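# Seat the unlatched patch-panel plug of the dark-lamp lead

## Task

Find the lead whose link lamp on the switch is unlit, and press its plug into the patch panel until the plug clicks and latches. Do not pull any other plug outward, since even a small outward shift can fail the job. At the end, every plug must be latched in its port with its latch lever up, every lead must still pass through the cable-manager rings it runs through, and no lead may have a new tight bend or an existing bend made noticeably tighter.

## Robot and tools

Robot: two arms, left_arm (on the robot's +y side) and right_arm (on the -y side), each ending in a five-finger hand. The left hand mirrors the right. Names refer to the robot's own sides, not to image sides.

Scene frame: origin on the floor at the centre of the robot's foot, +z up, +x the direction the robot faces, +y toward the robot's left. Positions are in metres. Reported hand positions and quaternions (wxyz) are in this frame and can be a few centimetres off, more at long reach.

Hand point: a point fixed to the palm, 0.05 m in front of it and 0.15 m out from the wrist face. Its +z runs along the straight fingers, +y points out of the palm, +x runs across the palm away from the thumb on the right hand and toward the thumb on the left hand. Straight fingers reach about 0.06 to 0.07 m past the point. A wrist bracket on the little-finger side can strike things.

Row layout: every action row holds exactly 28 numbers, each in [-1, 1], covering both arms even when one is idle. Order: left arm dx, dy, dz, rx, ry, rz; left hand thumb_turn, thumb_bend, index, middle, ring, little, force_limit, speed; then the same 14 for the right arm and hand.

Pose numbers are offsets, not poses. dx, dy, dz, rx, ry, rz shift the hand point from its Hand target as it stood when the action (or move) began, along scene-frame axes; rotation is a rotation vector about the hand point. Scale: 1.0 equals 0.6 m or 180 degrees. Every row in one action counts from that same starting target, not from the row before, and a repeated offset in a new call moves further. Six zeros means ask nothing new of that arm. Orientation commands are clipped to within 40 degrees of the measured orientation per step.

Hand numbers are targets on their own scales. thumb_turn: -1 beside the palm, +1 across in front of it. thumb_bend and the four fingers: -1 straight, +1 fully bent. force_limit: -1 about 0 N up to +1 about 10 N at the fingertip (15 N for the thumb's motors). speed: near zero at -1 rising to full at +0.48 and above. A motor only starts when its target changes by at least 0.002. To keep a hand unchanged, resend the eight numbers last sent to it; if none were sent yet, use its hand_measured six values plus hand_force_limit and hand_speed. For a soft grip, close at speed -0.94 or below.

Tools:
execute_actions(actions, cameras): actions is a list of up to 15-row tables, each row one 1/30 s step; shorter tables repeat their last row up to step 15. An empty list returns camera images; otherwise images come only if cameras names them ("all" or camera names).
move(target, speed, blend, blocking, cameras): target is one 28-number row or a list of up to 15 rows, all counted from the same starting Hand targets. speed in m/s, 0.002 to 4.3, default 0.25 (turn rate twice that in rad/s); one value or one per target. blend in metres rounds corners; 0 stops at each target. Paths are straight, do not avoid obstacles, last at most 10 s, and hit harder when fast. blocking=false returns after about 0.5 s while the motion continues.
wait(seconds): 0 to 3600, lets time pass without new commands.
stop(): brakes a running move.
zoom_image(camera, region): region [x0, y0, x1, y1] in pixels, at most 504 by 504, from the newest image of cam_head_left, cam_head_right, cam_left_wrist or cam_right_wrist (each 672x504).
show_instructions(): shows reference pages.
finished_scene(scene): ends the scene, scene may be 1 or omitted.

Results: end_effector_position and end_effector_quat_wxyz per arm; Hand target, the last commanded pose after clipping, which is the base for the next offsets; joint positions, velocities and torques; hand_measured, hand_stopped_by (moving, target, force, stalled, fault) and hand_load_n, each six values in hand-number order, load positive when pushed open. A move adds a move: line with its ending (done, off_target, moving, held, fault) and limits (paced = pose clipped, held = steps withheld). Hands often rest 1 to 3 cm, sometimes 5 cm, short of the target, mostly low, without any contact; sending the gap again as an offset closes it.

Caution: press the dark-lamp plug gently and slowly straight in; never tug or brush other plugs or leads outward, out of their rings, or into sharp bends. Avoid fast contact, hard pressing, hitting fixed furniture, knocking anything out of the work area, letting parts fall, and any contact between the two arms or hands. To end a push, command the target back past the hand point. Long stretched or pushing postures heat motors; a MOTOR HOT line warns before a fault that drops the arm.

Each tool is called after "Call:" as name(argument=value, ...), one argument or row to a line, values as JSON.

Reference images:

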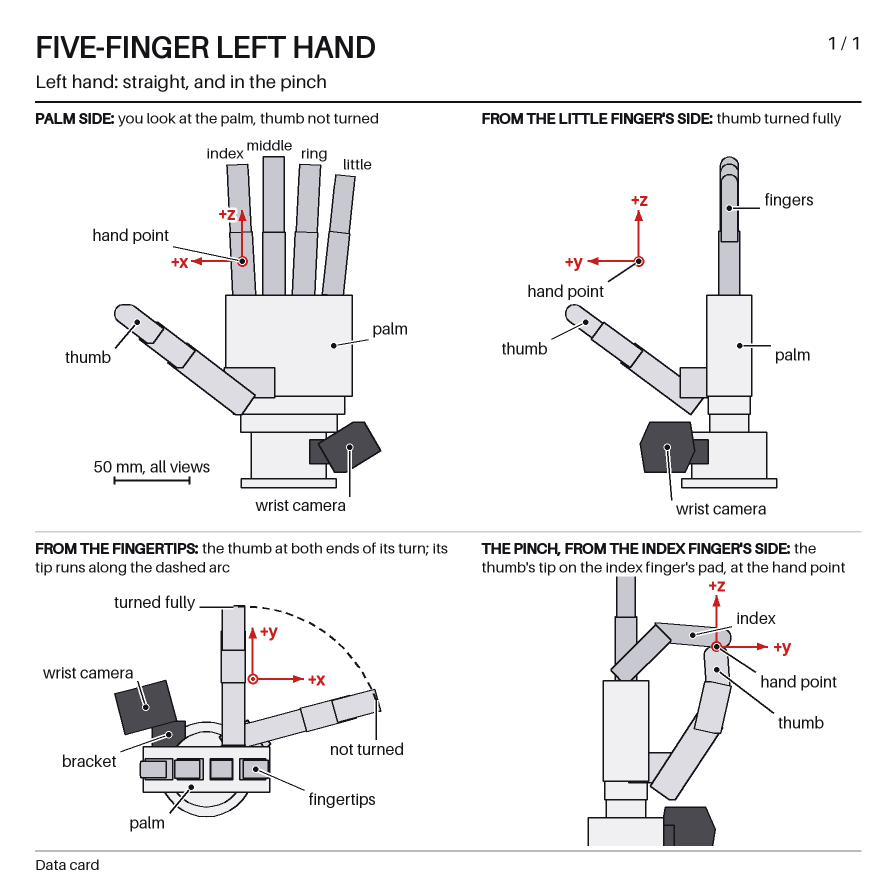

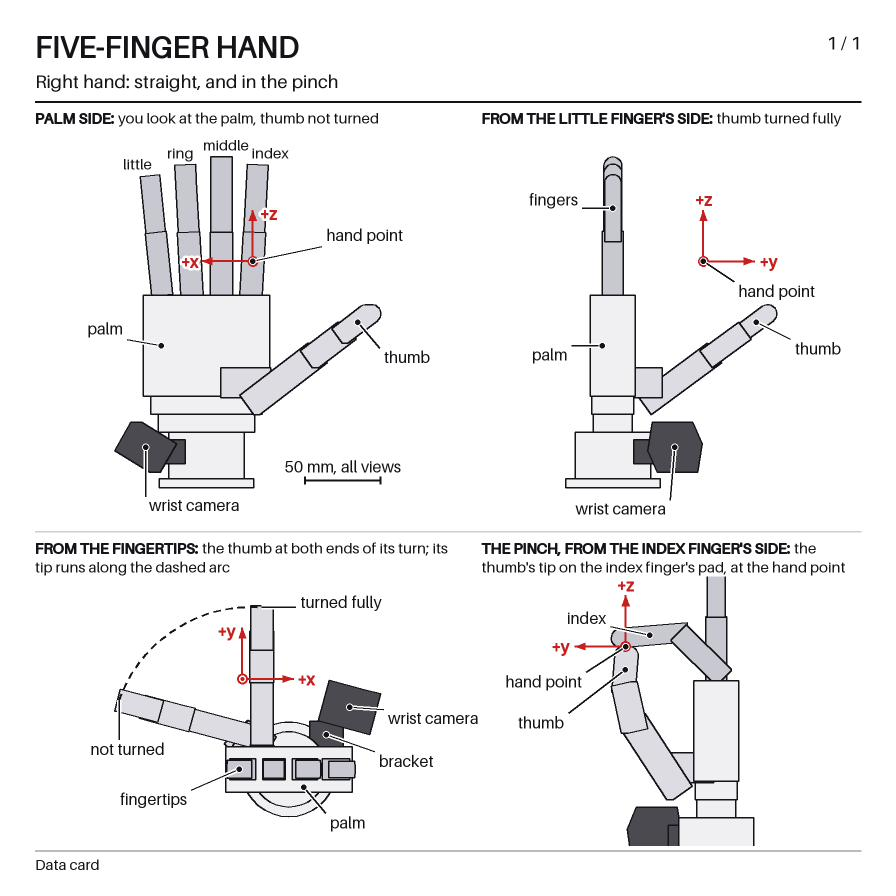

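## Session

Call:
execute_actions(
  actions=[],
)

Scene clock: 0.00 s.
left_arm: end_effector_position=(+0.4002, -0.0733, +1.1484) hand_measured=(-1.000, -1.000, -1.000, -1.000, -1.000, -1.000) hand_load_n=(+0.0, +0.0, +0.0, +0.0, +0.0, +0.0) hand_stopped_by=(target, target, target, target, target, target) hand_force_limit=0.00 hand_speed=-0.80 end_effector_quat_wxyz=(-0.136, -0.983, -0.040, -0.115) | right_arm: end_effector_position=(+0.4432, -0.2186, +0.9229) hand_measured=(-1.000, -1.000, -1.000, -1.000, -1.000, -1.000) hand_load_n=(+0.0, +0.0, +0.0, +0.0, +0.0, +0.0) hand_stopped_by=(target, target, target, target, target, target) hand_force_limit=0.00 hand_speed=-0.80 end_effector_quat_wxyz=(-0.006, +0.986, +0.154, -0.058)
Joint positions: left_arm=[0.161 0.956 0.442 1.197 -0.995 -0.871] | right_arm=[-0.959 0.79 1.004 -0.174 0.629 -2.009]
Joint velocities: within noise
Joint torques (N m): no reading
Heat: left arm: hottest waist 32 °C; right arm: hottest waist 36 °C.
Hand target: left_arm +0.3982, -0.0733, +1.1489; +0.137, +0.983, +0.038, +0.114 | right_arm +0.4426, -0.2181, +0.9222; -0.007, +0.986, +0.155, -0.059

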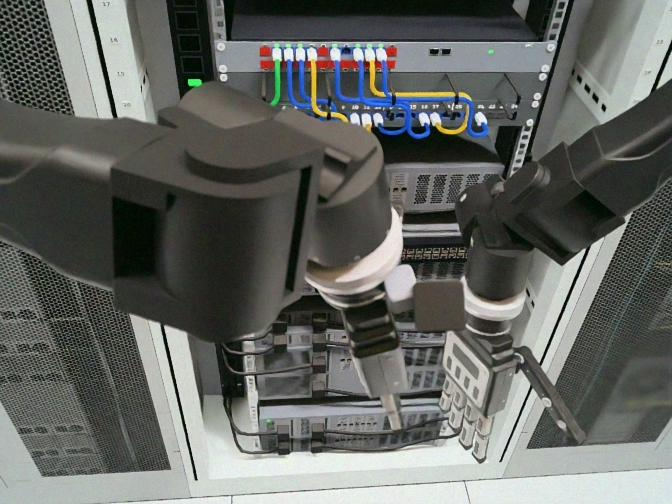

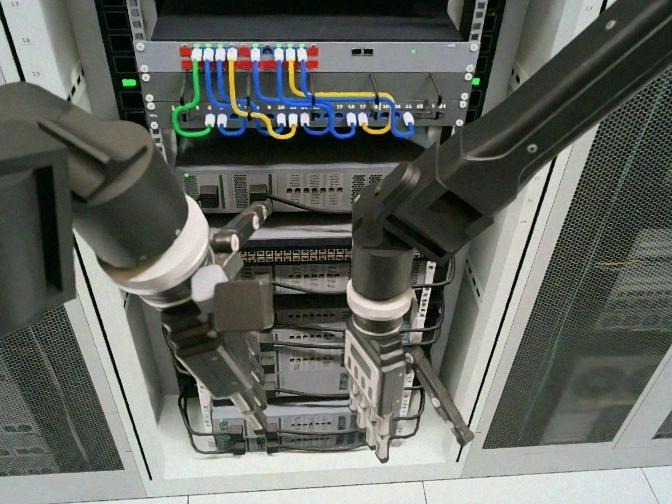

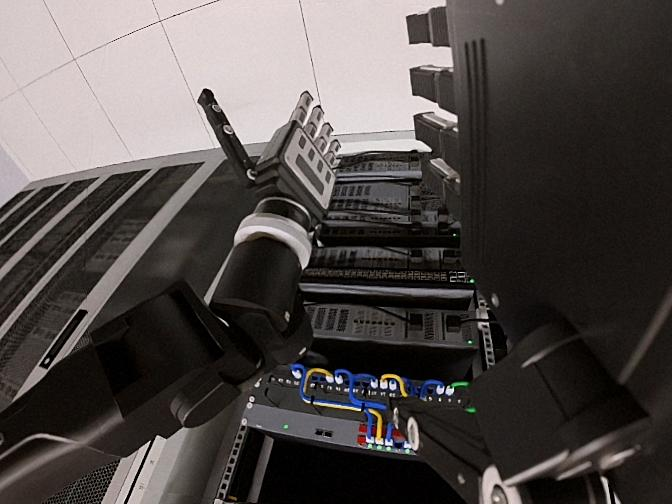

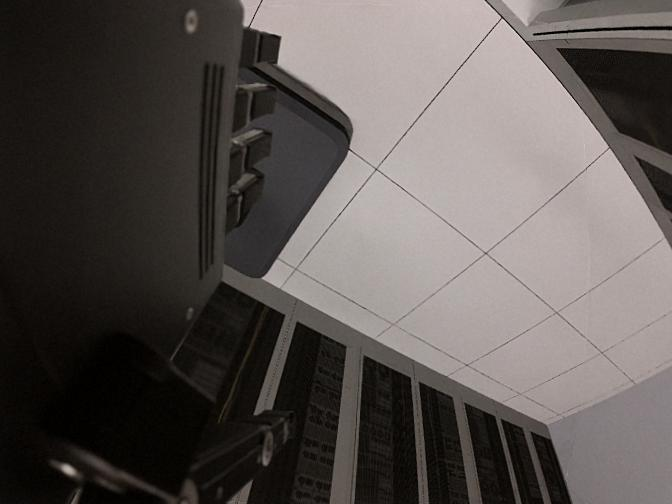

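Call:
zoom_image(
  camera="cam_head_left",
  region=[240, 30, 400, 150],
)

Call:
zoom_image(
  camera="cam_head_right",
  region=[160, 35, 320, 155],
)

Call:
zoom_image(
  camera="cam_head_right",
  region=[290, 35, 450, 155],
)

Scaled by 3.150 from the camera's image (finer frame: 960x720).

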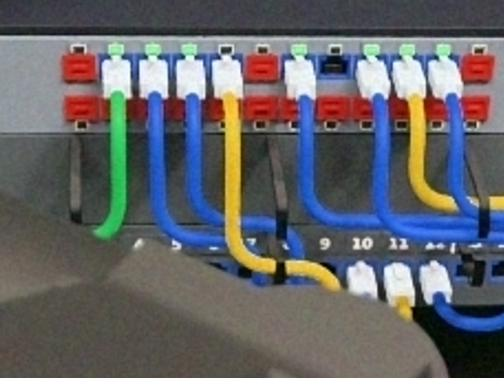

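Scaled by 3.150 from the camera's image (finer frame: 960x720).

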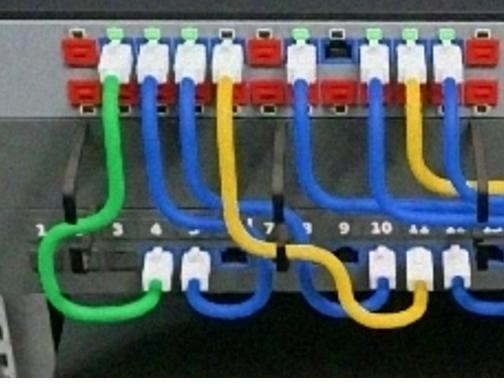

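Scaled by 3.150 from the camera's image (finer frame: 960x720).

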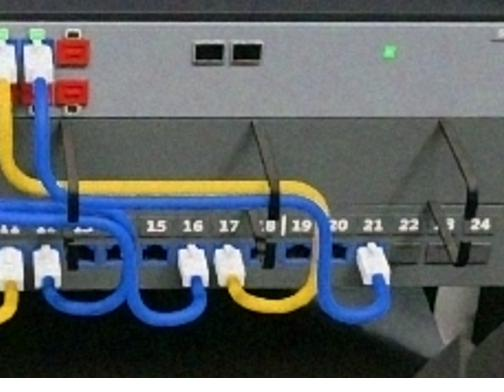

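Call:
move(
  target=[-0.05, 0.5, 0.0, 0,0,0, -1,-1,-1,-1,-1,-1, 0.0,-0.8, 0,0,0,0,0,0, -1,-1,-1,-1,-1,-1, 0.0,-0.8],
  speed=0.2,
  cameras=["all"],
)

Scene clock: 5.07 s.
left_arm: end_effector_position=(+0.3679, +0.2256, +1.1499) hand_measured=(-1.000, -1.000, -1.000, -1.000, -1.000, -1.000) hand_load_n=(+0.0, +0.0, +0.0, +0.0, +0.0, +0.0) hand_stopped_by=(target, target, target, target, target, target) hand_force_limit=0.00 hand_speed=-0.80 end_effector_quat_wxyz=(+0.003, -0.999, -0.036, -0.021) | right_arm: end_effector_position=(+0.4432, -0.2186, +0.9229) hand_measured=(-1.000, -1.000, -1.000, -1.000, -1.000, -1.000) hand_load_n=(+0.0, +0.0, +0.0, +0.0, +0.0, +0.0) hand_stopped_by=(target, target, target, target, target, target) hand_force_limit=0.00 hand_speed=-0.80 end_effector_quat_wxyz=(-0.006, +0.986, +0.154, -0.058)
Joint positions: left_arm=[-0.044 0.004 0.242 1.573 -1.374 0.277] | right_arm=[-0.959 0.79 1.004 -0.174 0.629 -2.009]
Joint torques (N m): left_arm=[3.19 -1.9 -0.94 0.23 -0.12 0.1] | right_arm=[0.5 -11.22 0.54 0.13 -0.06 -0.04]
Heat: left arm: hottest waist 32 °C; right arm: hottest waist 36 °C.
Hand target: left_arm +0.3682, +0.2268, +1.1489; +0.137, +0.983, +0.039, +0.114 | right_arm +0.4426, -0.2181, +0.9222; -0.007, +0.986, +0.155, -0.059
Off the commanded pose: left_arm 0.002 m, 19 deg | right_arm 0.001 m, 0 deg.
joint read past its limit (left arm) — joint 2 (shoulder), lower limit.
joint sent to its limit (left arm) — joint 2 (shoulder), lower limit; joint 4 (wrist pitch), upper limit. The joint targets are off in orientation, not in position.
move: off_target (left_arm)

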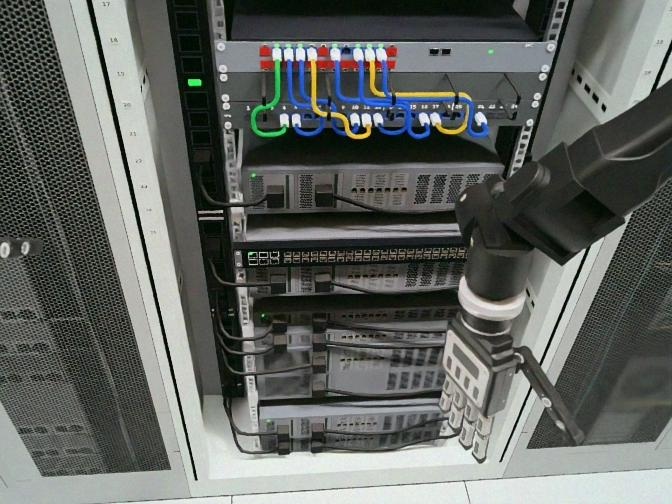

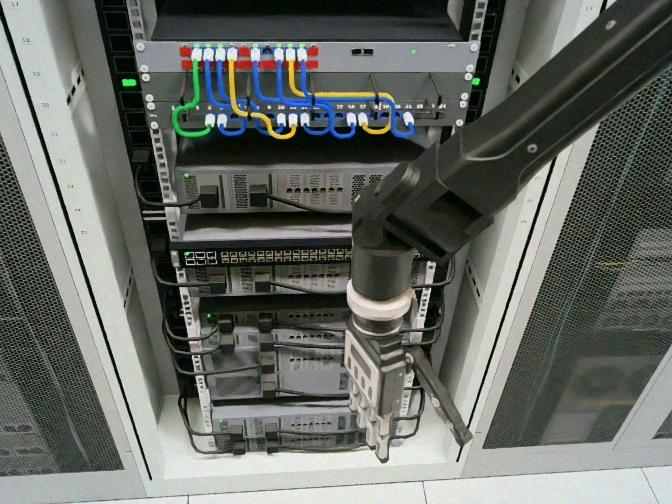

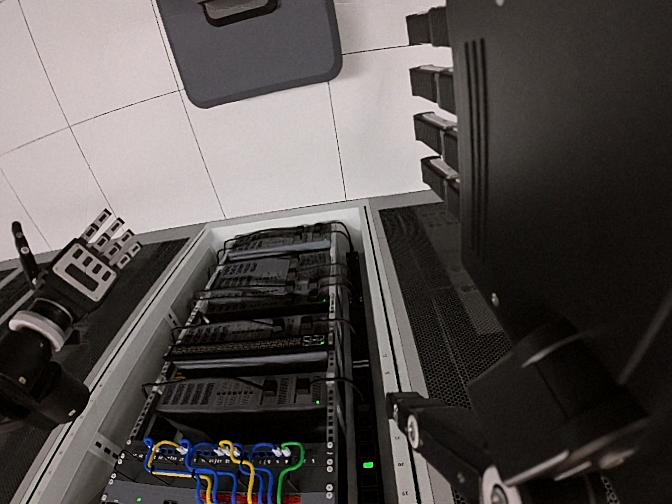

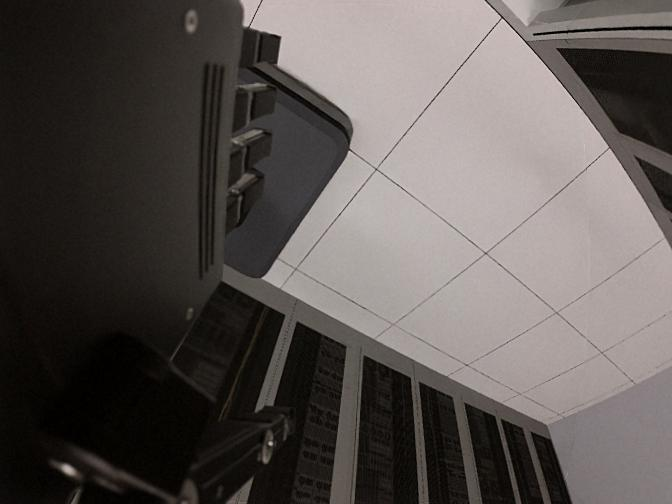

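Call:
zoom_image(
  camera="cam_head_left",
  region=[330, 75, 410, 145],
)

Call:
zoom_image(
  camera="cam_head_right",
  region=[255, 75, 335, 145],
)

Call:
zoom_image(
  camera="cam_head_left",
  region=[240, 40, 400, 150],
)

Scaled by 6.300 from the camera's image (finer frame: 960x720).

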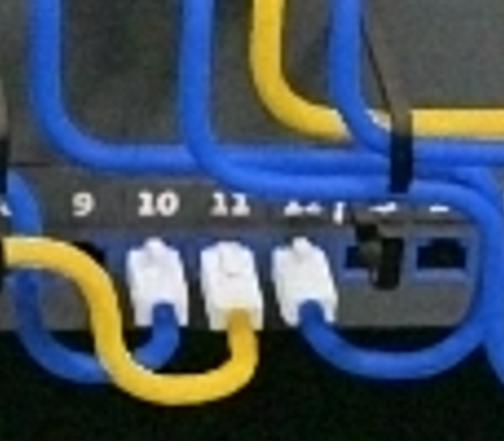

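Scaled by 6.300 from the camera's image (finer frame: 960x720).

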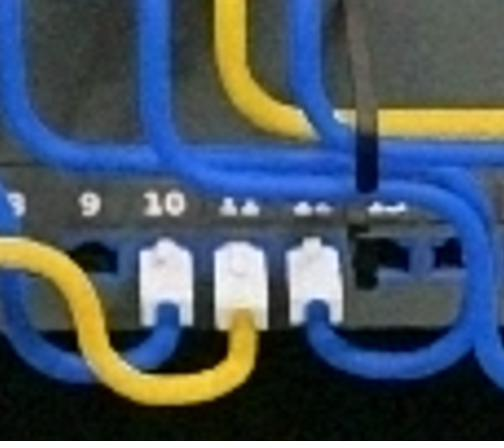

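Scaled by 3.150 from the camera's image (finer frame: 960x720).

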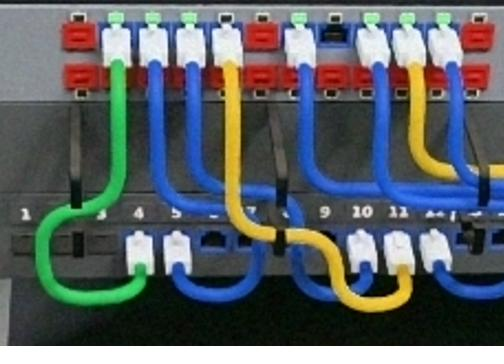

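Call:
move(
  target=[
    [0,0,0,0,0,0, -1,-1,-1,-1,-1,-1, 0.0,-0.8, -0.15,0,0.05,0,0,-0.599, -1,-1,-1,-1,-1,-1, 0.0,-0.8],
    [0,0,0,0,0,0, -1,-1,-1,-1,-1,-1, 0.0,-0.8, -0.04,0.23,0.263,0.434,-0.357,-0.487, -1,-1,-1,-1,-1,-1, 0.0,-0.8],
  ],
  speed=0.25,
  cameras=["all"],
)

Scene clock: 15.23 s.
left_arm: end_effector_position=(+0.3677, +0.2255, +1.1499) hand_measured=(-1.000, -1.000, -1.000, -1.000, -1.000, -1.000) hand_load_n=(+0.0, +0.0, +0.0, -0.5, +0.0, +0.0) hand_stopped_by=(target, target, target, target, target, target) hand_force_limit=0.00 hand_speed=-0.80 end_effector_quat_wxyz=(+0.003, -0.999, -0.035, -0.021) | right_arm: end_effector_position=(+0.4216, -0.0809, +1.0714) hand_measured=(-1.000, -1.000, -1.000, -1.000, -1.000, -1.000) hand_load_n=(+0.0, +0.0, +0.0, +0.0, +0.0, +0.0) hand_stopped_by=(target, target, target, target, target, target) hand_force_limit=0.00 hand_speed=-0.80 end_effector_quat_wxyz=(-0.457, +0.670, -0.508, +0.290)
Joint positions: left_arm=[-0.044 0.004 0.242 1.573 -1.374 0.279] | right_arm=[-0.928 0.791 0.315 1.546 -0.153 -0.733]
Joint torques (N m): left_arm=[4.13 -1.73 -1.06 0.31 -0.1 0.09] | right_arm=[1.38 -8.53 -3.6 2.1 -0.83 -0.12]
Heat: left arm: hottest waist 32 °C; right arm: hottest waist 36 °C.
Hand target: left_arm +0.3683, +0.2268, +1.1489; +0.137, +0.983, +0.039, +0.114 | right_arm +0.4186, -0.0802, +1.0800; -0.499, +0.502, -0.499, +0.500
Off the commanded pose: left_arm 0.002 m, 19 deg | right_arm 0.009 m, 31 deg.
joint read past its limit (left arm) — joint 2 (shoulder), lower limit.
joint sent to its limit (left arm) — joint 2 (shoulder), lower limit; joint 4 (wrist pitch), upper limit. The joint targets are off in orientation, not in position.
joint sent to its limit (right arm) — joint 4 (wrist pitch), upper limit. The joint targets are off in orientation, not in position.
move: off_target (right_arm)

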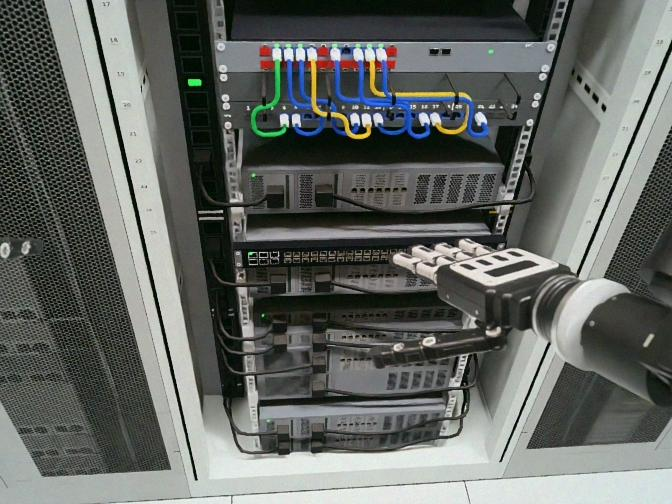

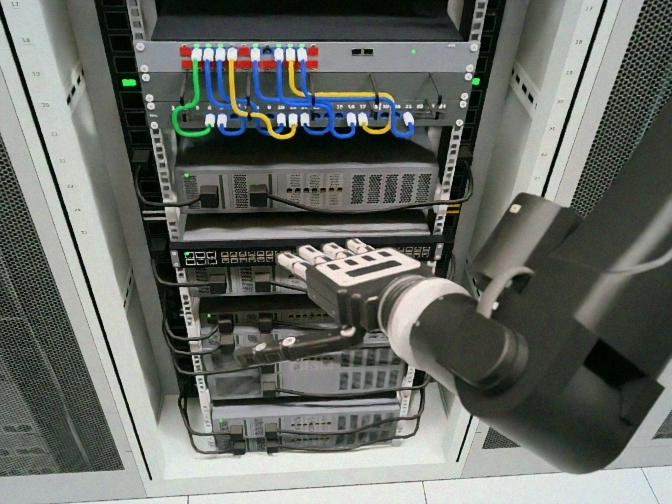

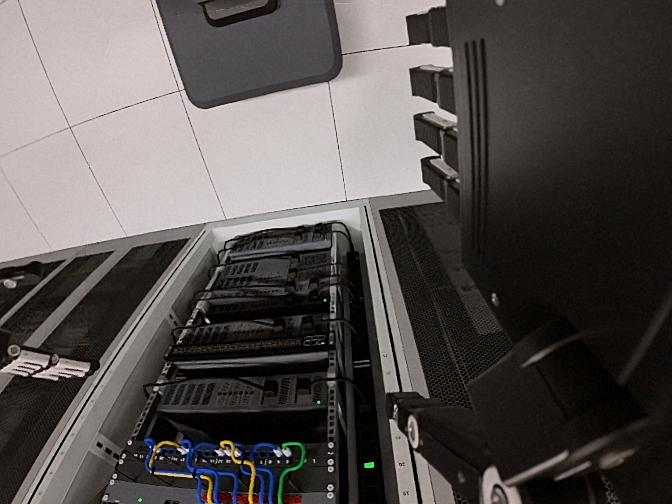

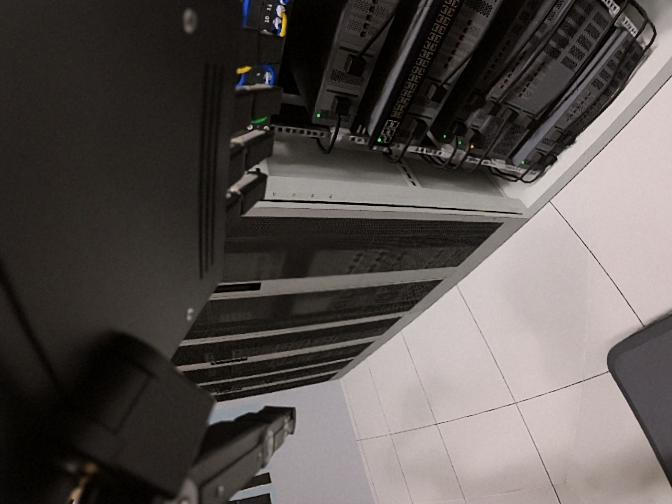

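Call:
move(
  target=[0,0,0,0,0,0, -1,-1,-1,-1,-1,-1, 0.0,-0.8, 0.3,0.05,-0.167,0,0,0, -1,-1,-1,0.9,0.9,0.9, 0.0,-0.2],
  speed=0.2,
  cameras=["all"],
)

Scene clock: 17.93 s.
left_arm: end_effector_position=(+0.3677, +0.2255, +1.1499) hand_measured=(-1.000, -1.000, -1.000, -1.000, -1.000, -1.000) hand_load_n=(+0.0, +0.0, +0.5, +0.0, +0.0, +0.0) hand_stopped_by=(target, target, target, target, target, target) hand_force_limit=0.00 hand_speed=-0.80 end_effector_quat_wxyz=(+0.003, -0.999, -0.035, -0.021) | right_arm: end_effector_position=(+0.6023, -0.0504, +0.9868) hand_measured=(-1.000, -1.000, -1.000, +0.900, +0.900, +0.900) hand_load_n=(-0.5, +0.0, +0.0, +0.0, +0.0, +0.0) hand_stopped_by=(target, target, target, target, target, target) hand_force_limit=0.00 hand_speed=-0.20 end_effector_quat_wxyz=(-0.481, +0.594, -0.509, +0.396)
Joint positions: left_arm=[-0.044 0.004 0.242 1.573 -1.374 0.279] | right_arm=[-0.928 1.087 0.878 1.548 -0.166 -0.693]
Joint torques (N m): left_arm=[4.19 -1.44 -0.9 0.28 -0.12 0.09] | right_arm=[1.67 -9.29 -0.32 2.22 -0.78 0.06]
Heat: left arm: hottest waist 32 °C; right arm: hottest waist 36 °C.
Hand target: left_arm +0.3683, +0.2268, +1.1489; +0.137, +0.983, +0.039, +0.114 | right_arm +0.5987, -0.0502, +0.9799; -0.499, +0.502, -0.499, +0.500
Off the commanded pose: left_arm 0.002 m, 19 deg | right_arm 0.008 m, 16 deg.
joint read past its limit (left arm) — joint 2 (shoulder), lower limit.
joint sent to its limit (left arm) — joint 2 (shoulder), lower limit; joint 4 (wrist pitch), upper limit. The joint targets are off in orientation, not in position.
joint sent to its limit (right arm) — joint 4 (wrist pitch), upper limit. The joint targets are off in orientation, not in position.
move: off_target (right_arm)

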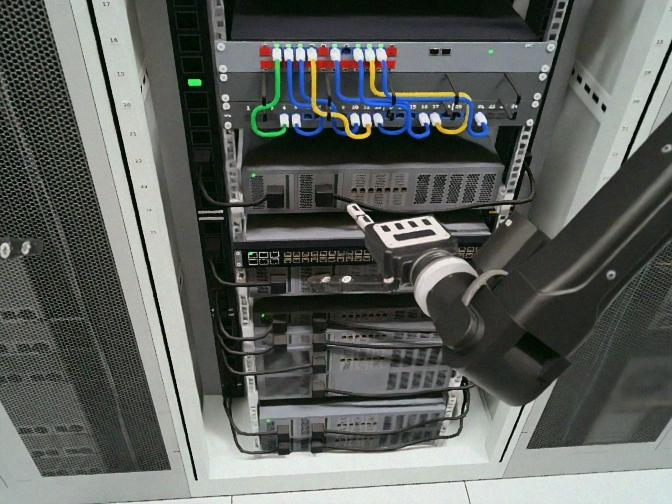

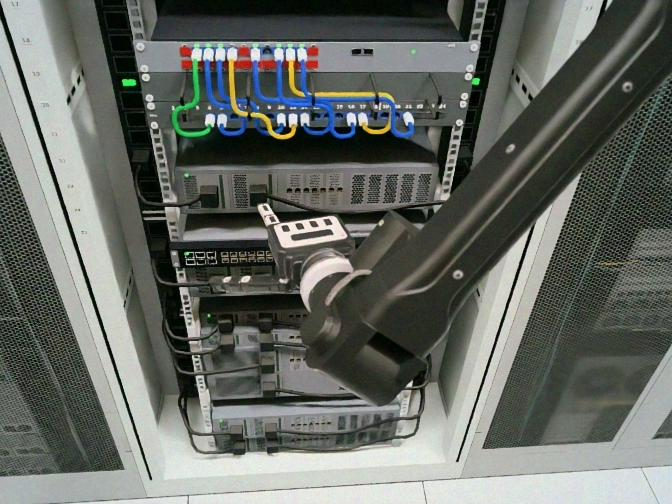

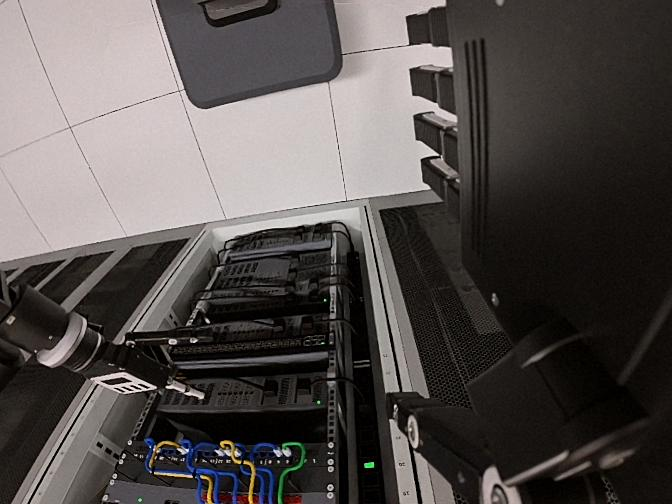

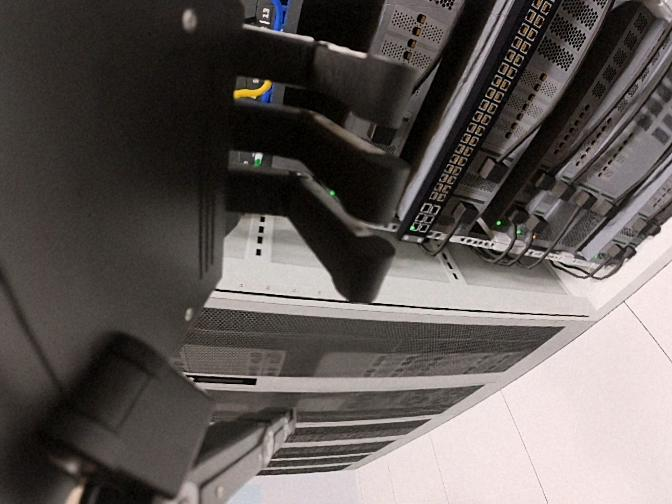

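Call:
zoom_image(
  camera="cam_head_left",
  region=[330, 180, 410, 240],
)

Call:
zoom_image(
  camera="cam_head_right",
  region=[240, 180, 320, 240],
)

Scaled by 6.300 from the camera's image (finer frame: 960x720).

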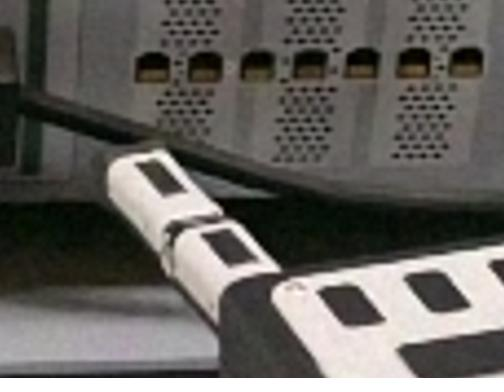

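Scaled by 6.300 from the camera's image (finer frame: 960x720).

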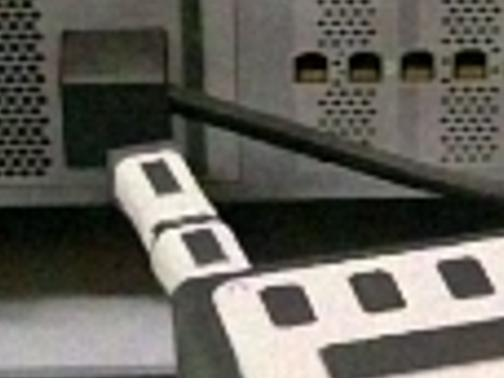

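Call:
move(
  target=[0.353,-0.045,-0.215,0.499,-0.379,-0.302, -1,-1,-1,-1,-1,-1, 0.0,-0.8, 0,0,0,0,0,0, -1,-1,-1,0.9,0.9,0.9, 0.0,-0.2],
  speed=0.2,
  cameras=["all"],
)

Scene clock: 25.63 s.
left_arm: end_effector_position=(+0.5793, +0.1961, +1.0212) hand_measured=(-1.000, -1.000, -1.000, -1.000, -1.000, -1.000) hand_load_n=(-0.5, +0.0, +0.0, +0.0, +0.0, +0.0) hand_stopped_by=(target, target, target, target, target, target) hand_force_limit=0.00 hand_speed=-0.80 end_effector_quat_wxyz=(+0.409, -0.550, +0.572, -0.450) | right_arm: end_effector_position=(+0.6023, -0.0504, +0.9868) hand_measured=(-1.000, -1.000, -1.000, +0.900, +0.900, +0.900) hand_load_n=(+0.0, +0.0, +0.0, +0.0, +0.0, +0.0) hand_stopped_by=(target, target, target, target, target, target) hand_force_limit=0.00 hand_speed=-0.20 end_effector_quat_wxyz=(-0.481, +0.594, -0.510, +0.396)
Joint positions: left_arm=[1.337 0.827 0.681 1.563 0.134 0.252] | right_arm=[-0.928 1.087 0.878 1.548 -0.166 -0.693]
Joint torques (N m): left_arm=[-0.26 -15.33 -0.28 2.77 0.32 0.07] | right_arm=[1.61 -9.23 -0.34 2.22 -0.77 0.05]
Heat: left arm: hottest waist 32 °C; right arm: hottest waist 36 °C.
Hand target: left_arm +0.5800, +0.1996, +1.0199; -0.500, +0.499, -0.500, +0.500 | right_arm +0.5987, -0.0503, +0.9799; -0.499, +0.502, -0.499, +0.500
Off the commanded pose: left_arm 0.004 m, 16 deg | right_arm 0.008 m, 16 deg.
joint sent to its limit (left arm) — joint 4 (wrist pitch), upper limit. The joint targets are off in orientation, not in position.
joint sent to its limit (right arm) — joint 4 (wrist pitch), upper limit. The joint targets are off in orientation, not in position.
move: off_target (left_arm)

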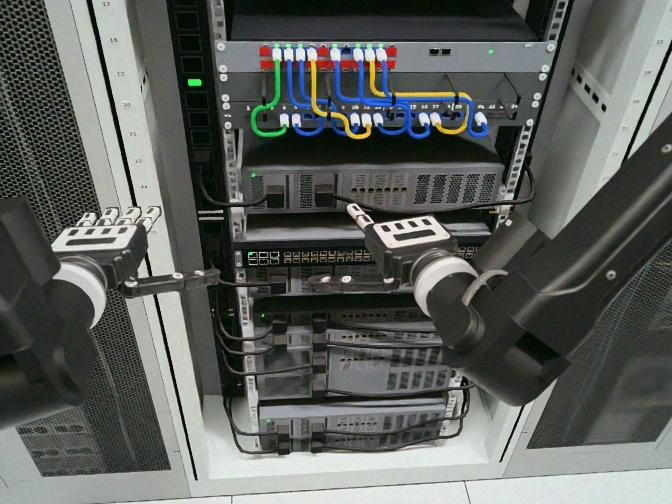

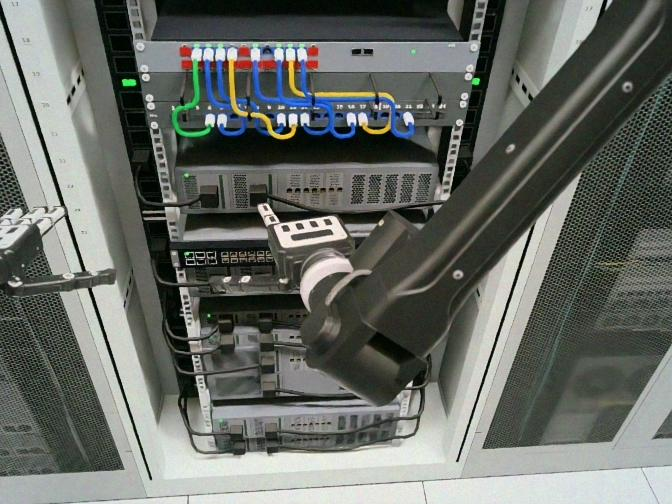

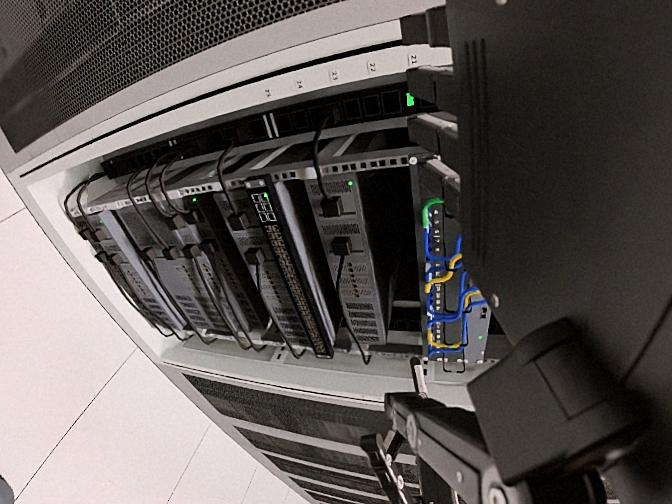

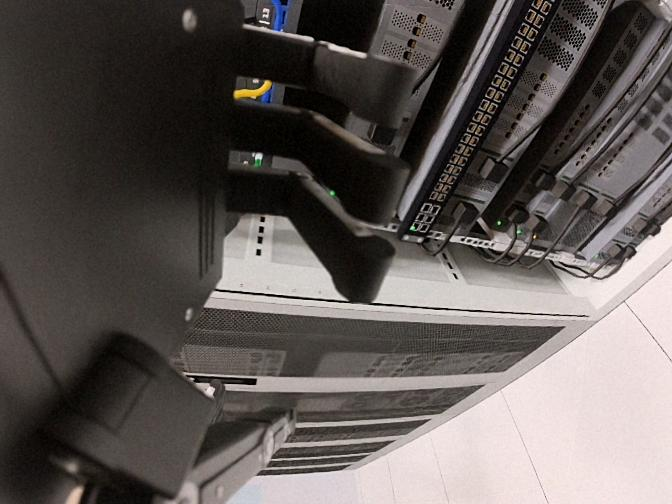

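Call:
zoom_image(
  camera="cam_left_wrist",
  region=[400, 190, 500, 380],
)

Scaled by 2.653 from the camera's image (finer frame: 960x720).

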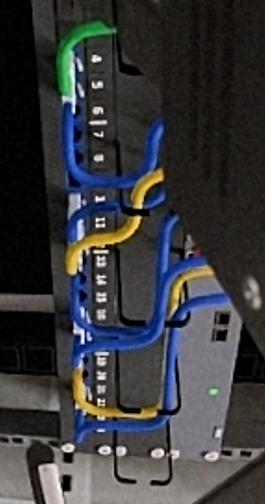

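Call:
move(
  target=[
    [0,0,0,0,0,0, -1,-1,-1,-1,-1,-1, 0.0,-0.8, 0,0,0,0,0,0, -1,-1,0.9,0.9,0.9,0.9, 0.0,-0.2],
    [0,0,0,0,0,0, -1,-1,-1,-1,-1,-1, 0.0,-0.8, 0.202,-0.2,0.033,0,0,0, -1,-1,0.9,0.9,0.9,0.9, 0.0,-0.2],
  ],
  speed=0.12,
  cameras=["all"],
)

Scene clock: 29.90 s.
left_arm: end_effector_position=(+0.5793, +0.1961, +1.0211) hand_measured=(-1.000, -1.000, -1.000, -1.000, -1.000, -1.000) hand_load_n=(+0.0, +0.0, +0.0, +0.0, +0.0, -0.5) hand_stopped_by=(target, target, target, target, target, target) hand_force_limit=0.00 hand_speed=-0.80 end_effector_quat_wxyz=(+0.410, -0.550, +0.573, -0.450) | right_arm: end_effector_position=(+0.7120, -0.1588, +0.9924) hand_measured=(-1.000, -1.000, +0.900, +0.900, +0.900, +0.900) hand_load_n=(+0.0, +0.0, +0.0, +0.0, +0.0, +0.0) hand_stopped_by=(target, target, target, target, target, target) hand_force_limit=0.00 hand_speed=-0.20 end_effector_quat_wxyz=(-0.495, +0.517, -0.509, +0.477)
Joint positions: left_arm=[1.337 0.827 0.681 1.563 0.134 0.253] | right_arm=[-1.173 1.046 1.105 1.548 -0.158 -0.398]
Joint torques (N m): left_arm=[-0.38 -14.92 -0.27 2.71 0.32 0.11] | right_arm=[-0.44 -15.38 1.77 2.5 -0.33 0.05]
Heat: left arm: hottest waist 32 °C; right arm: hottest waist 36 °C.
Hand target: left_arm +0.5800, +0.1995, +1.0199; -0.500, +0.499, -0.500, +0.500 | right_arm +0.7200, -0.1703, +0.9997; +0.499, -0.502, +0.499, -0.500
Off the commanded pose: left_arm 0.004 m, 16 deg | right_arm 0.016 m, 3 deg.
joint sent to its limit (left arm) — joint 4 (wrist pitch), upper limit. The joint targets are off in orientation, not in position.
joint sent to its limit (right arm) — joint 4 (wrist pitch), upper limit. The joint targets still meet the commanded pose.
move: off_target (right_arm)

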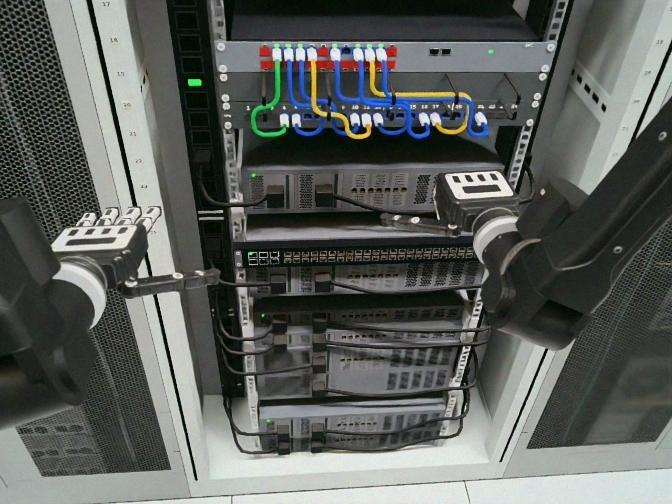

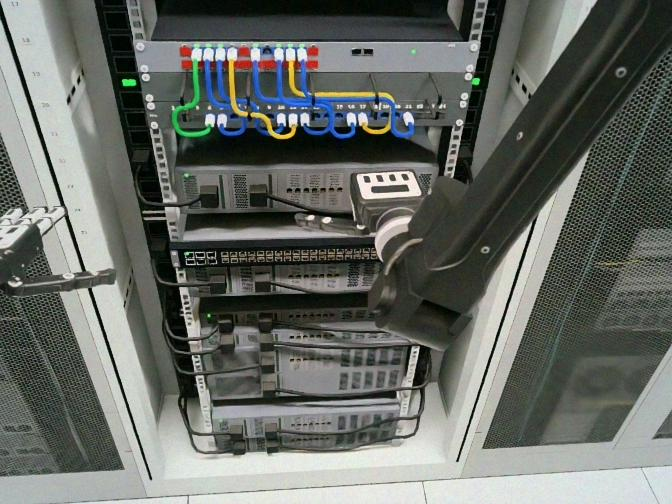

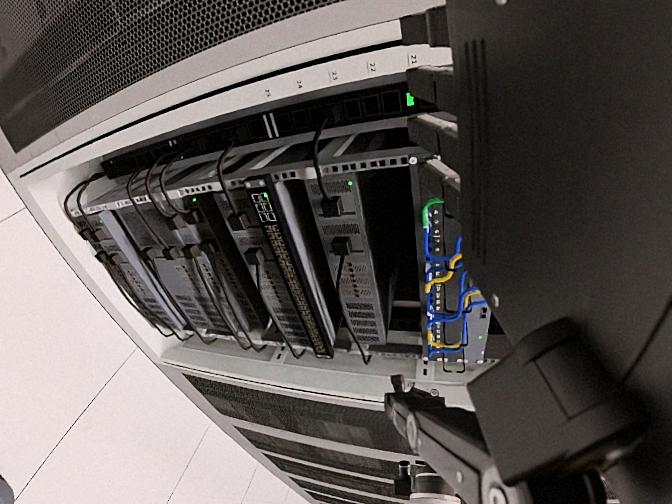

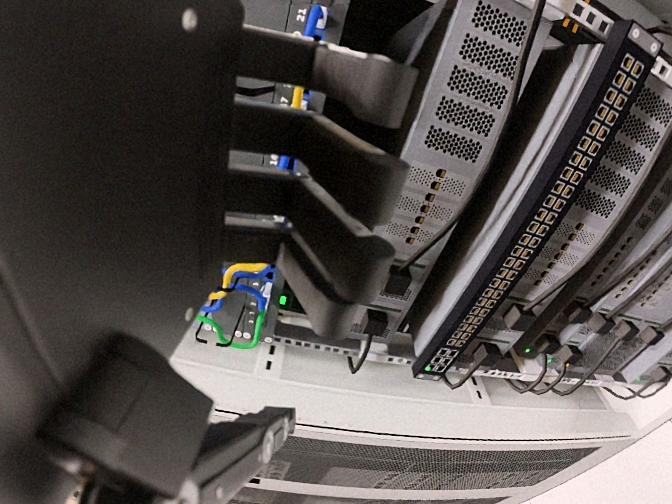

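Call:
move(
  target=[0.167,-0.266,-0.15,-0.487,0.1306,-0.1306, -1,-1,-1,-1,-1,-1, 0.0,-0.8, -0.16,-0.03,0,0,0,0, -1,-1,0.9,0.9,0.9,0.9, 0.0,-0.2],
  speed=0.15,
  cameras=["all"],
)

Scene clock: 36.93 s.
left_arm: end_effector_position=(+0.6804, +0.0456, +0.9318) hand_measured=(-1.000, -1.000, -1.000, -1.000, -1.000, -1.000) hand_load_n=(+0.0, +0.0, +0.0, +0.0, +0.0, +0.0) hand_stopped_by=(target, target, target, target, target, target) hand_force_limit=0.00 hand_speed=-0.80 end_effector_quat_wxyz=(-0.170, -0.680, +0.193, -0.687) | right_arm: end_effector_position=(+0.6224, -0.1795, +0.9927) hand_measured=(-1.000, -1.000, +0.900, +0.900, +0.900, +0.900) hand_load_n=(+0.0, +0.0, +0.0, +0.0, +0.0, +0.0) hand_stopped_by=(target, target, target, target, target, target) hand_force_limit=0.00 hand_speed=-0.20 end_effector_quat_wxyz=(-0.462, +0.567, -0.532, +0.426)
Joint positions: left_arm=[1.314 1.428 1.541 1.419 0.639 -1.221] | right_arm=[-1.282 0.934 0.843 1.548 -0.148 -0.32]
Joint torques (N m): left_arm=[-4.89 -19.02 2.22 1.13 0.38 -0.21] | right_arm=[-1.32 -14.68 -0.46 2.54 -0.26 0.05]
Heat: left arm: hottest waist 32 °C; right arm: hottest waist 36 °C.
Hand target: left_arm +0.6802, +0.0400, +0.9300; +0.182, +0.683, -0.184, +0.684 | right_arm +0.6239, -0.1882, +0.9996; -0.499, +0.502, -0.499, +0.500
Off the commanded pose: left_arm 0.006 m, 2 deg | right_arm 0.011 m, 13 deg.
joint sent to its limit (right arm) — joint 4 (wrist pitch), upper limit. The joint targets are off in orientation, not in position.
move: off_target (right_arm)

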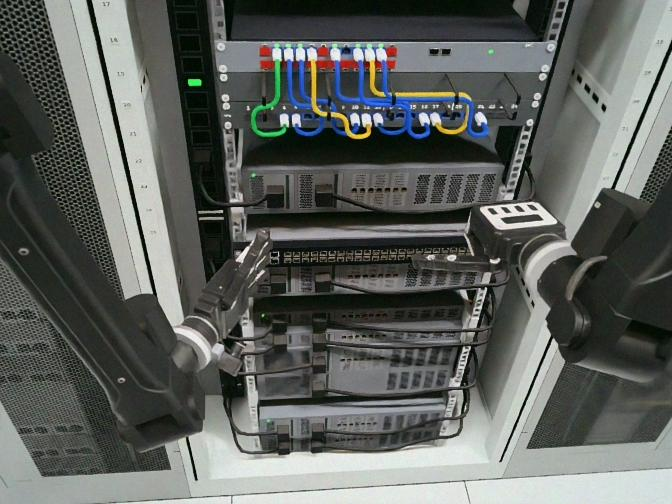

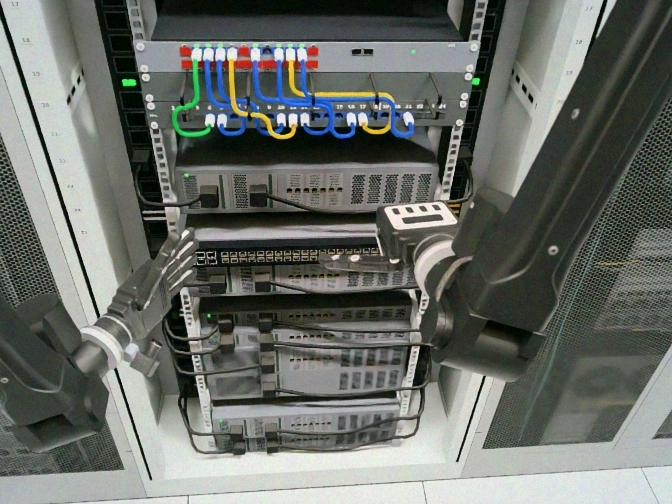

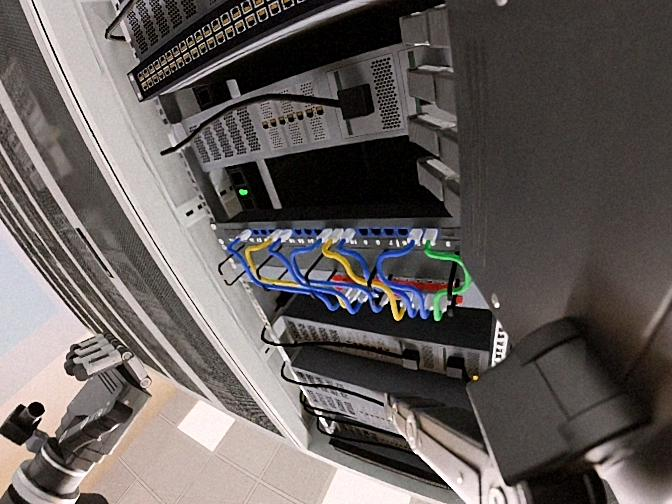

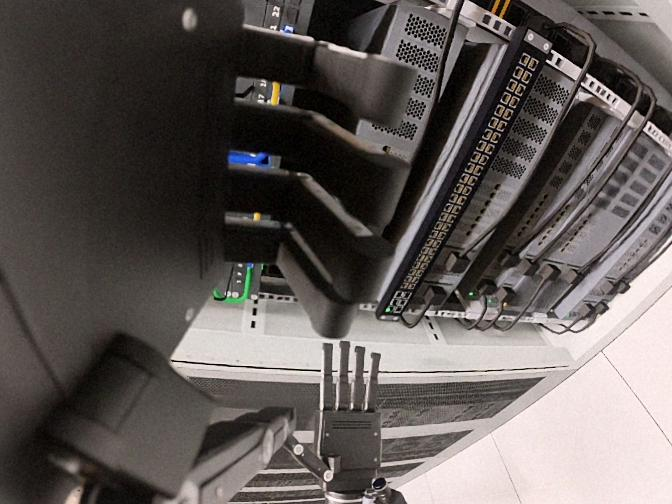

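Good view, upside-down. Zoom.

Call:
zoom_image(
  camera="cam_left_wrist",
  region=[290, 215, 400, 300],
)

Call:
zoom_image(
  camera="cam_left_wrist",
  region=[210, 210, 470, 330],
)

Scaled by 4.582 from the camera's image (finer frame: 960x720).

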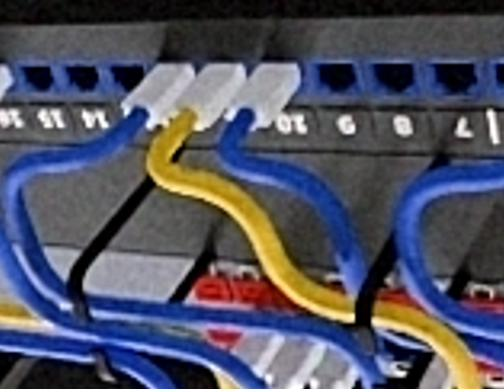

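Scaled by 1.938 from the camera's image (finer frame: 960x720).

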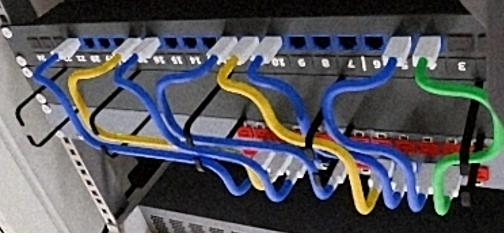

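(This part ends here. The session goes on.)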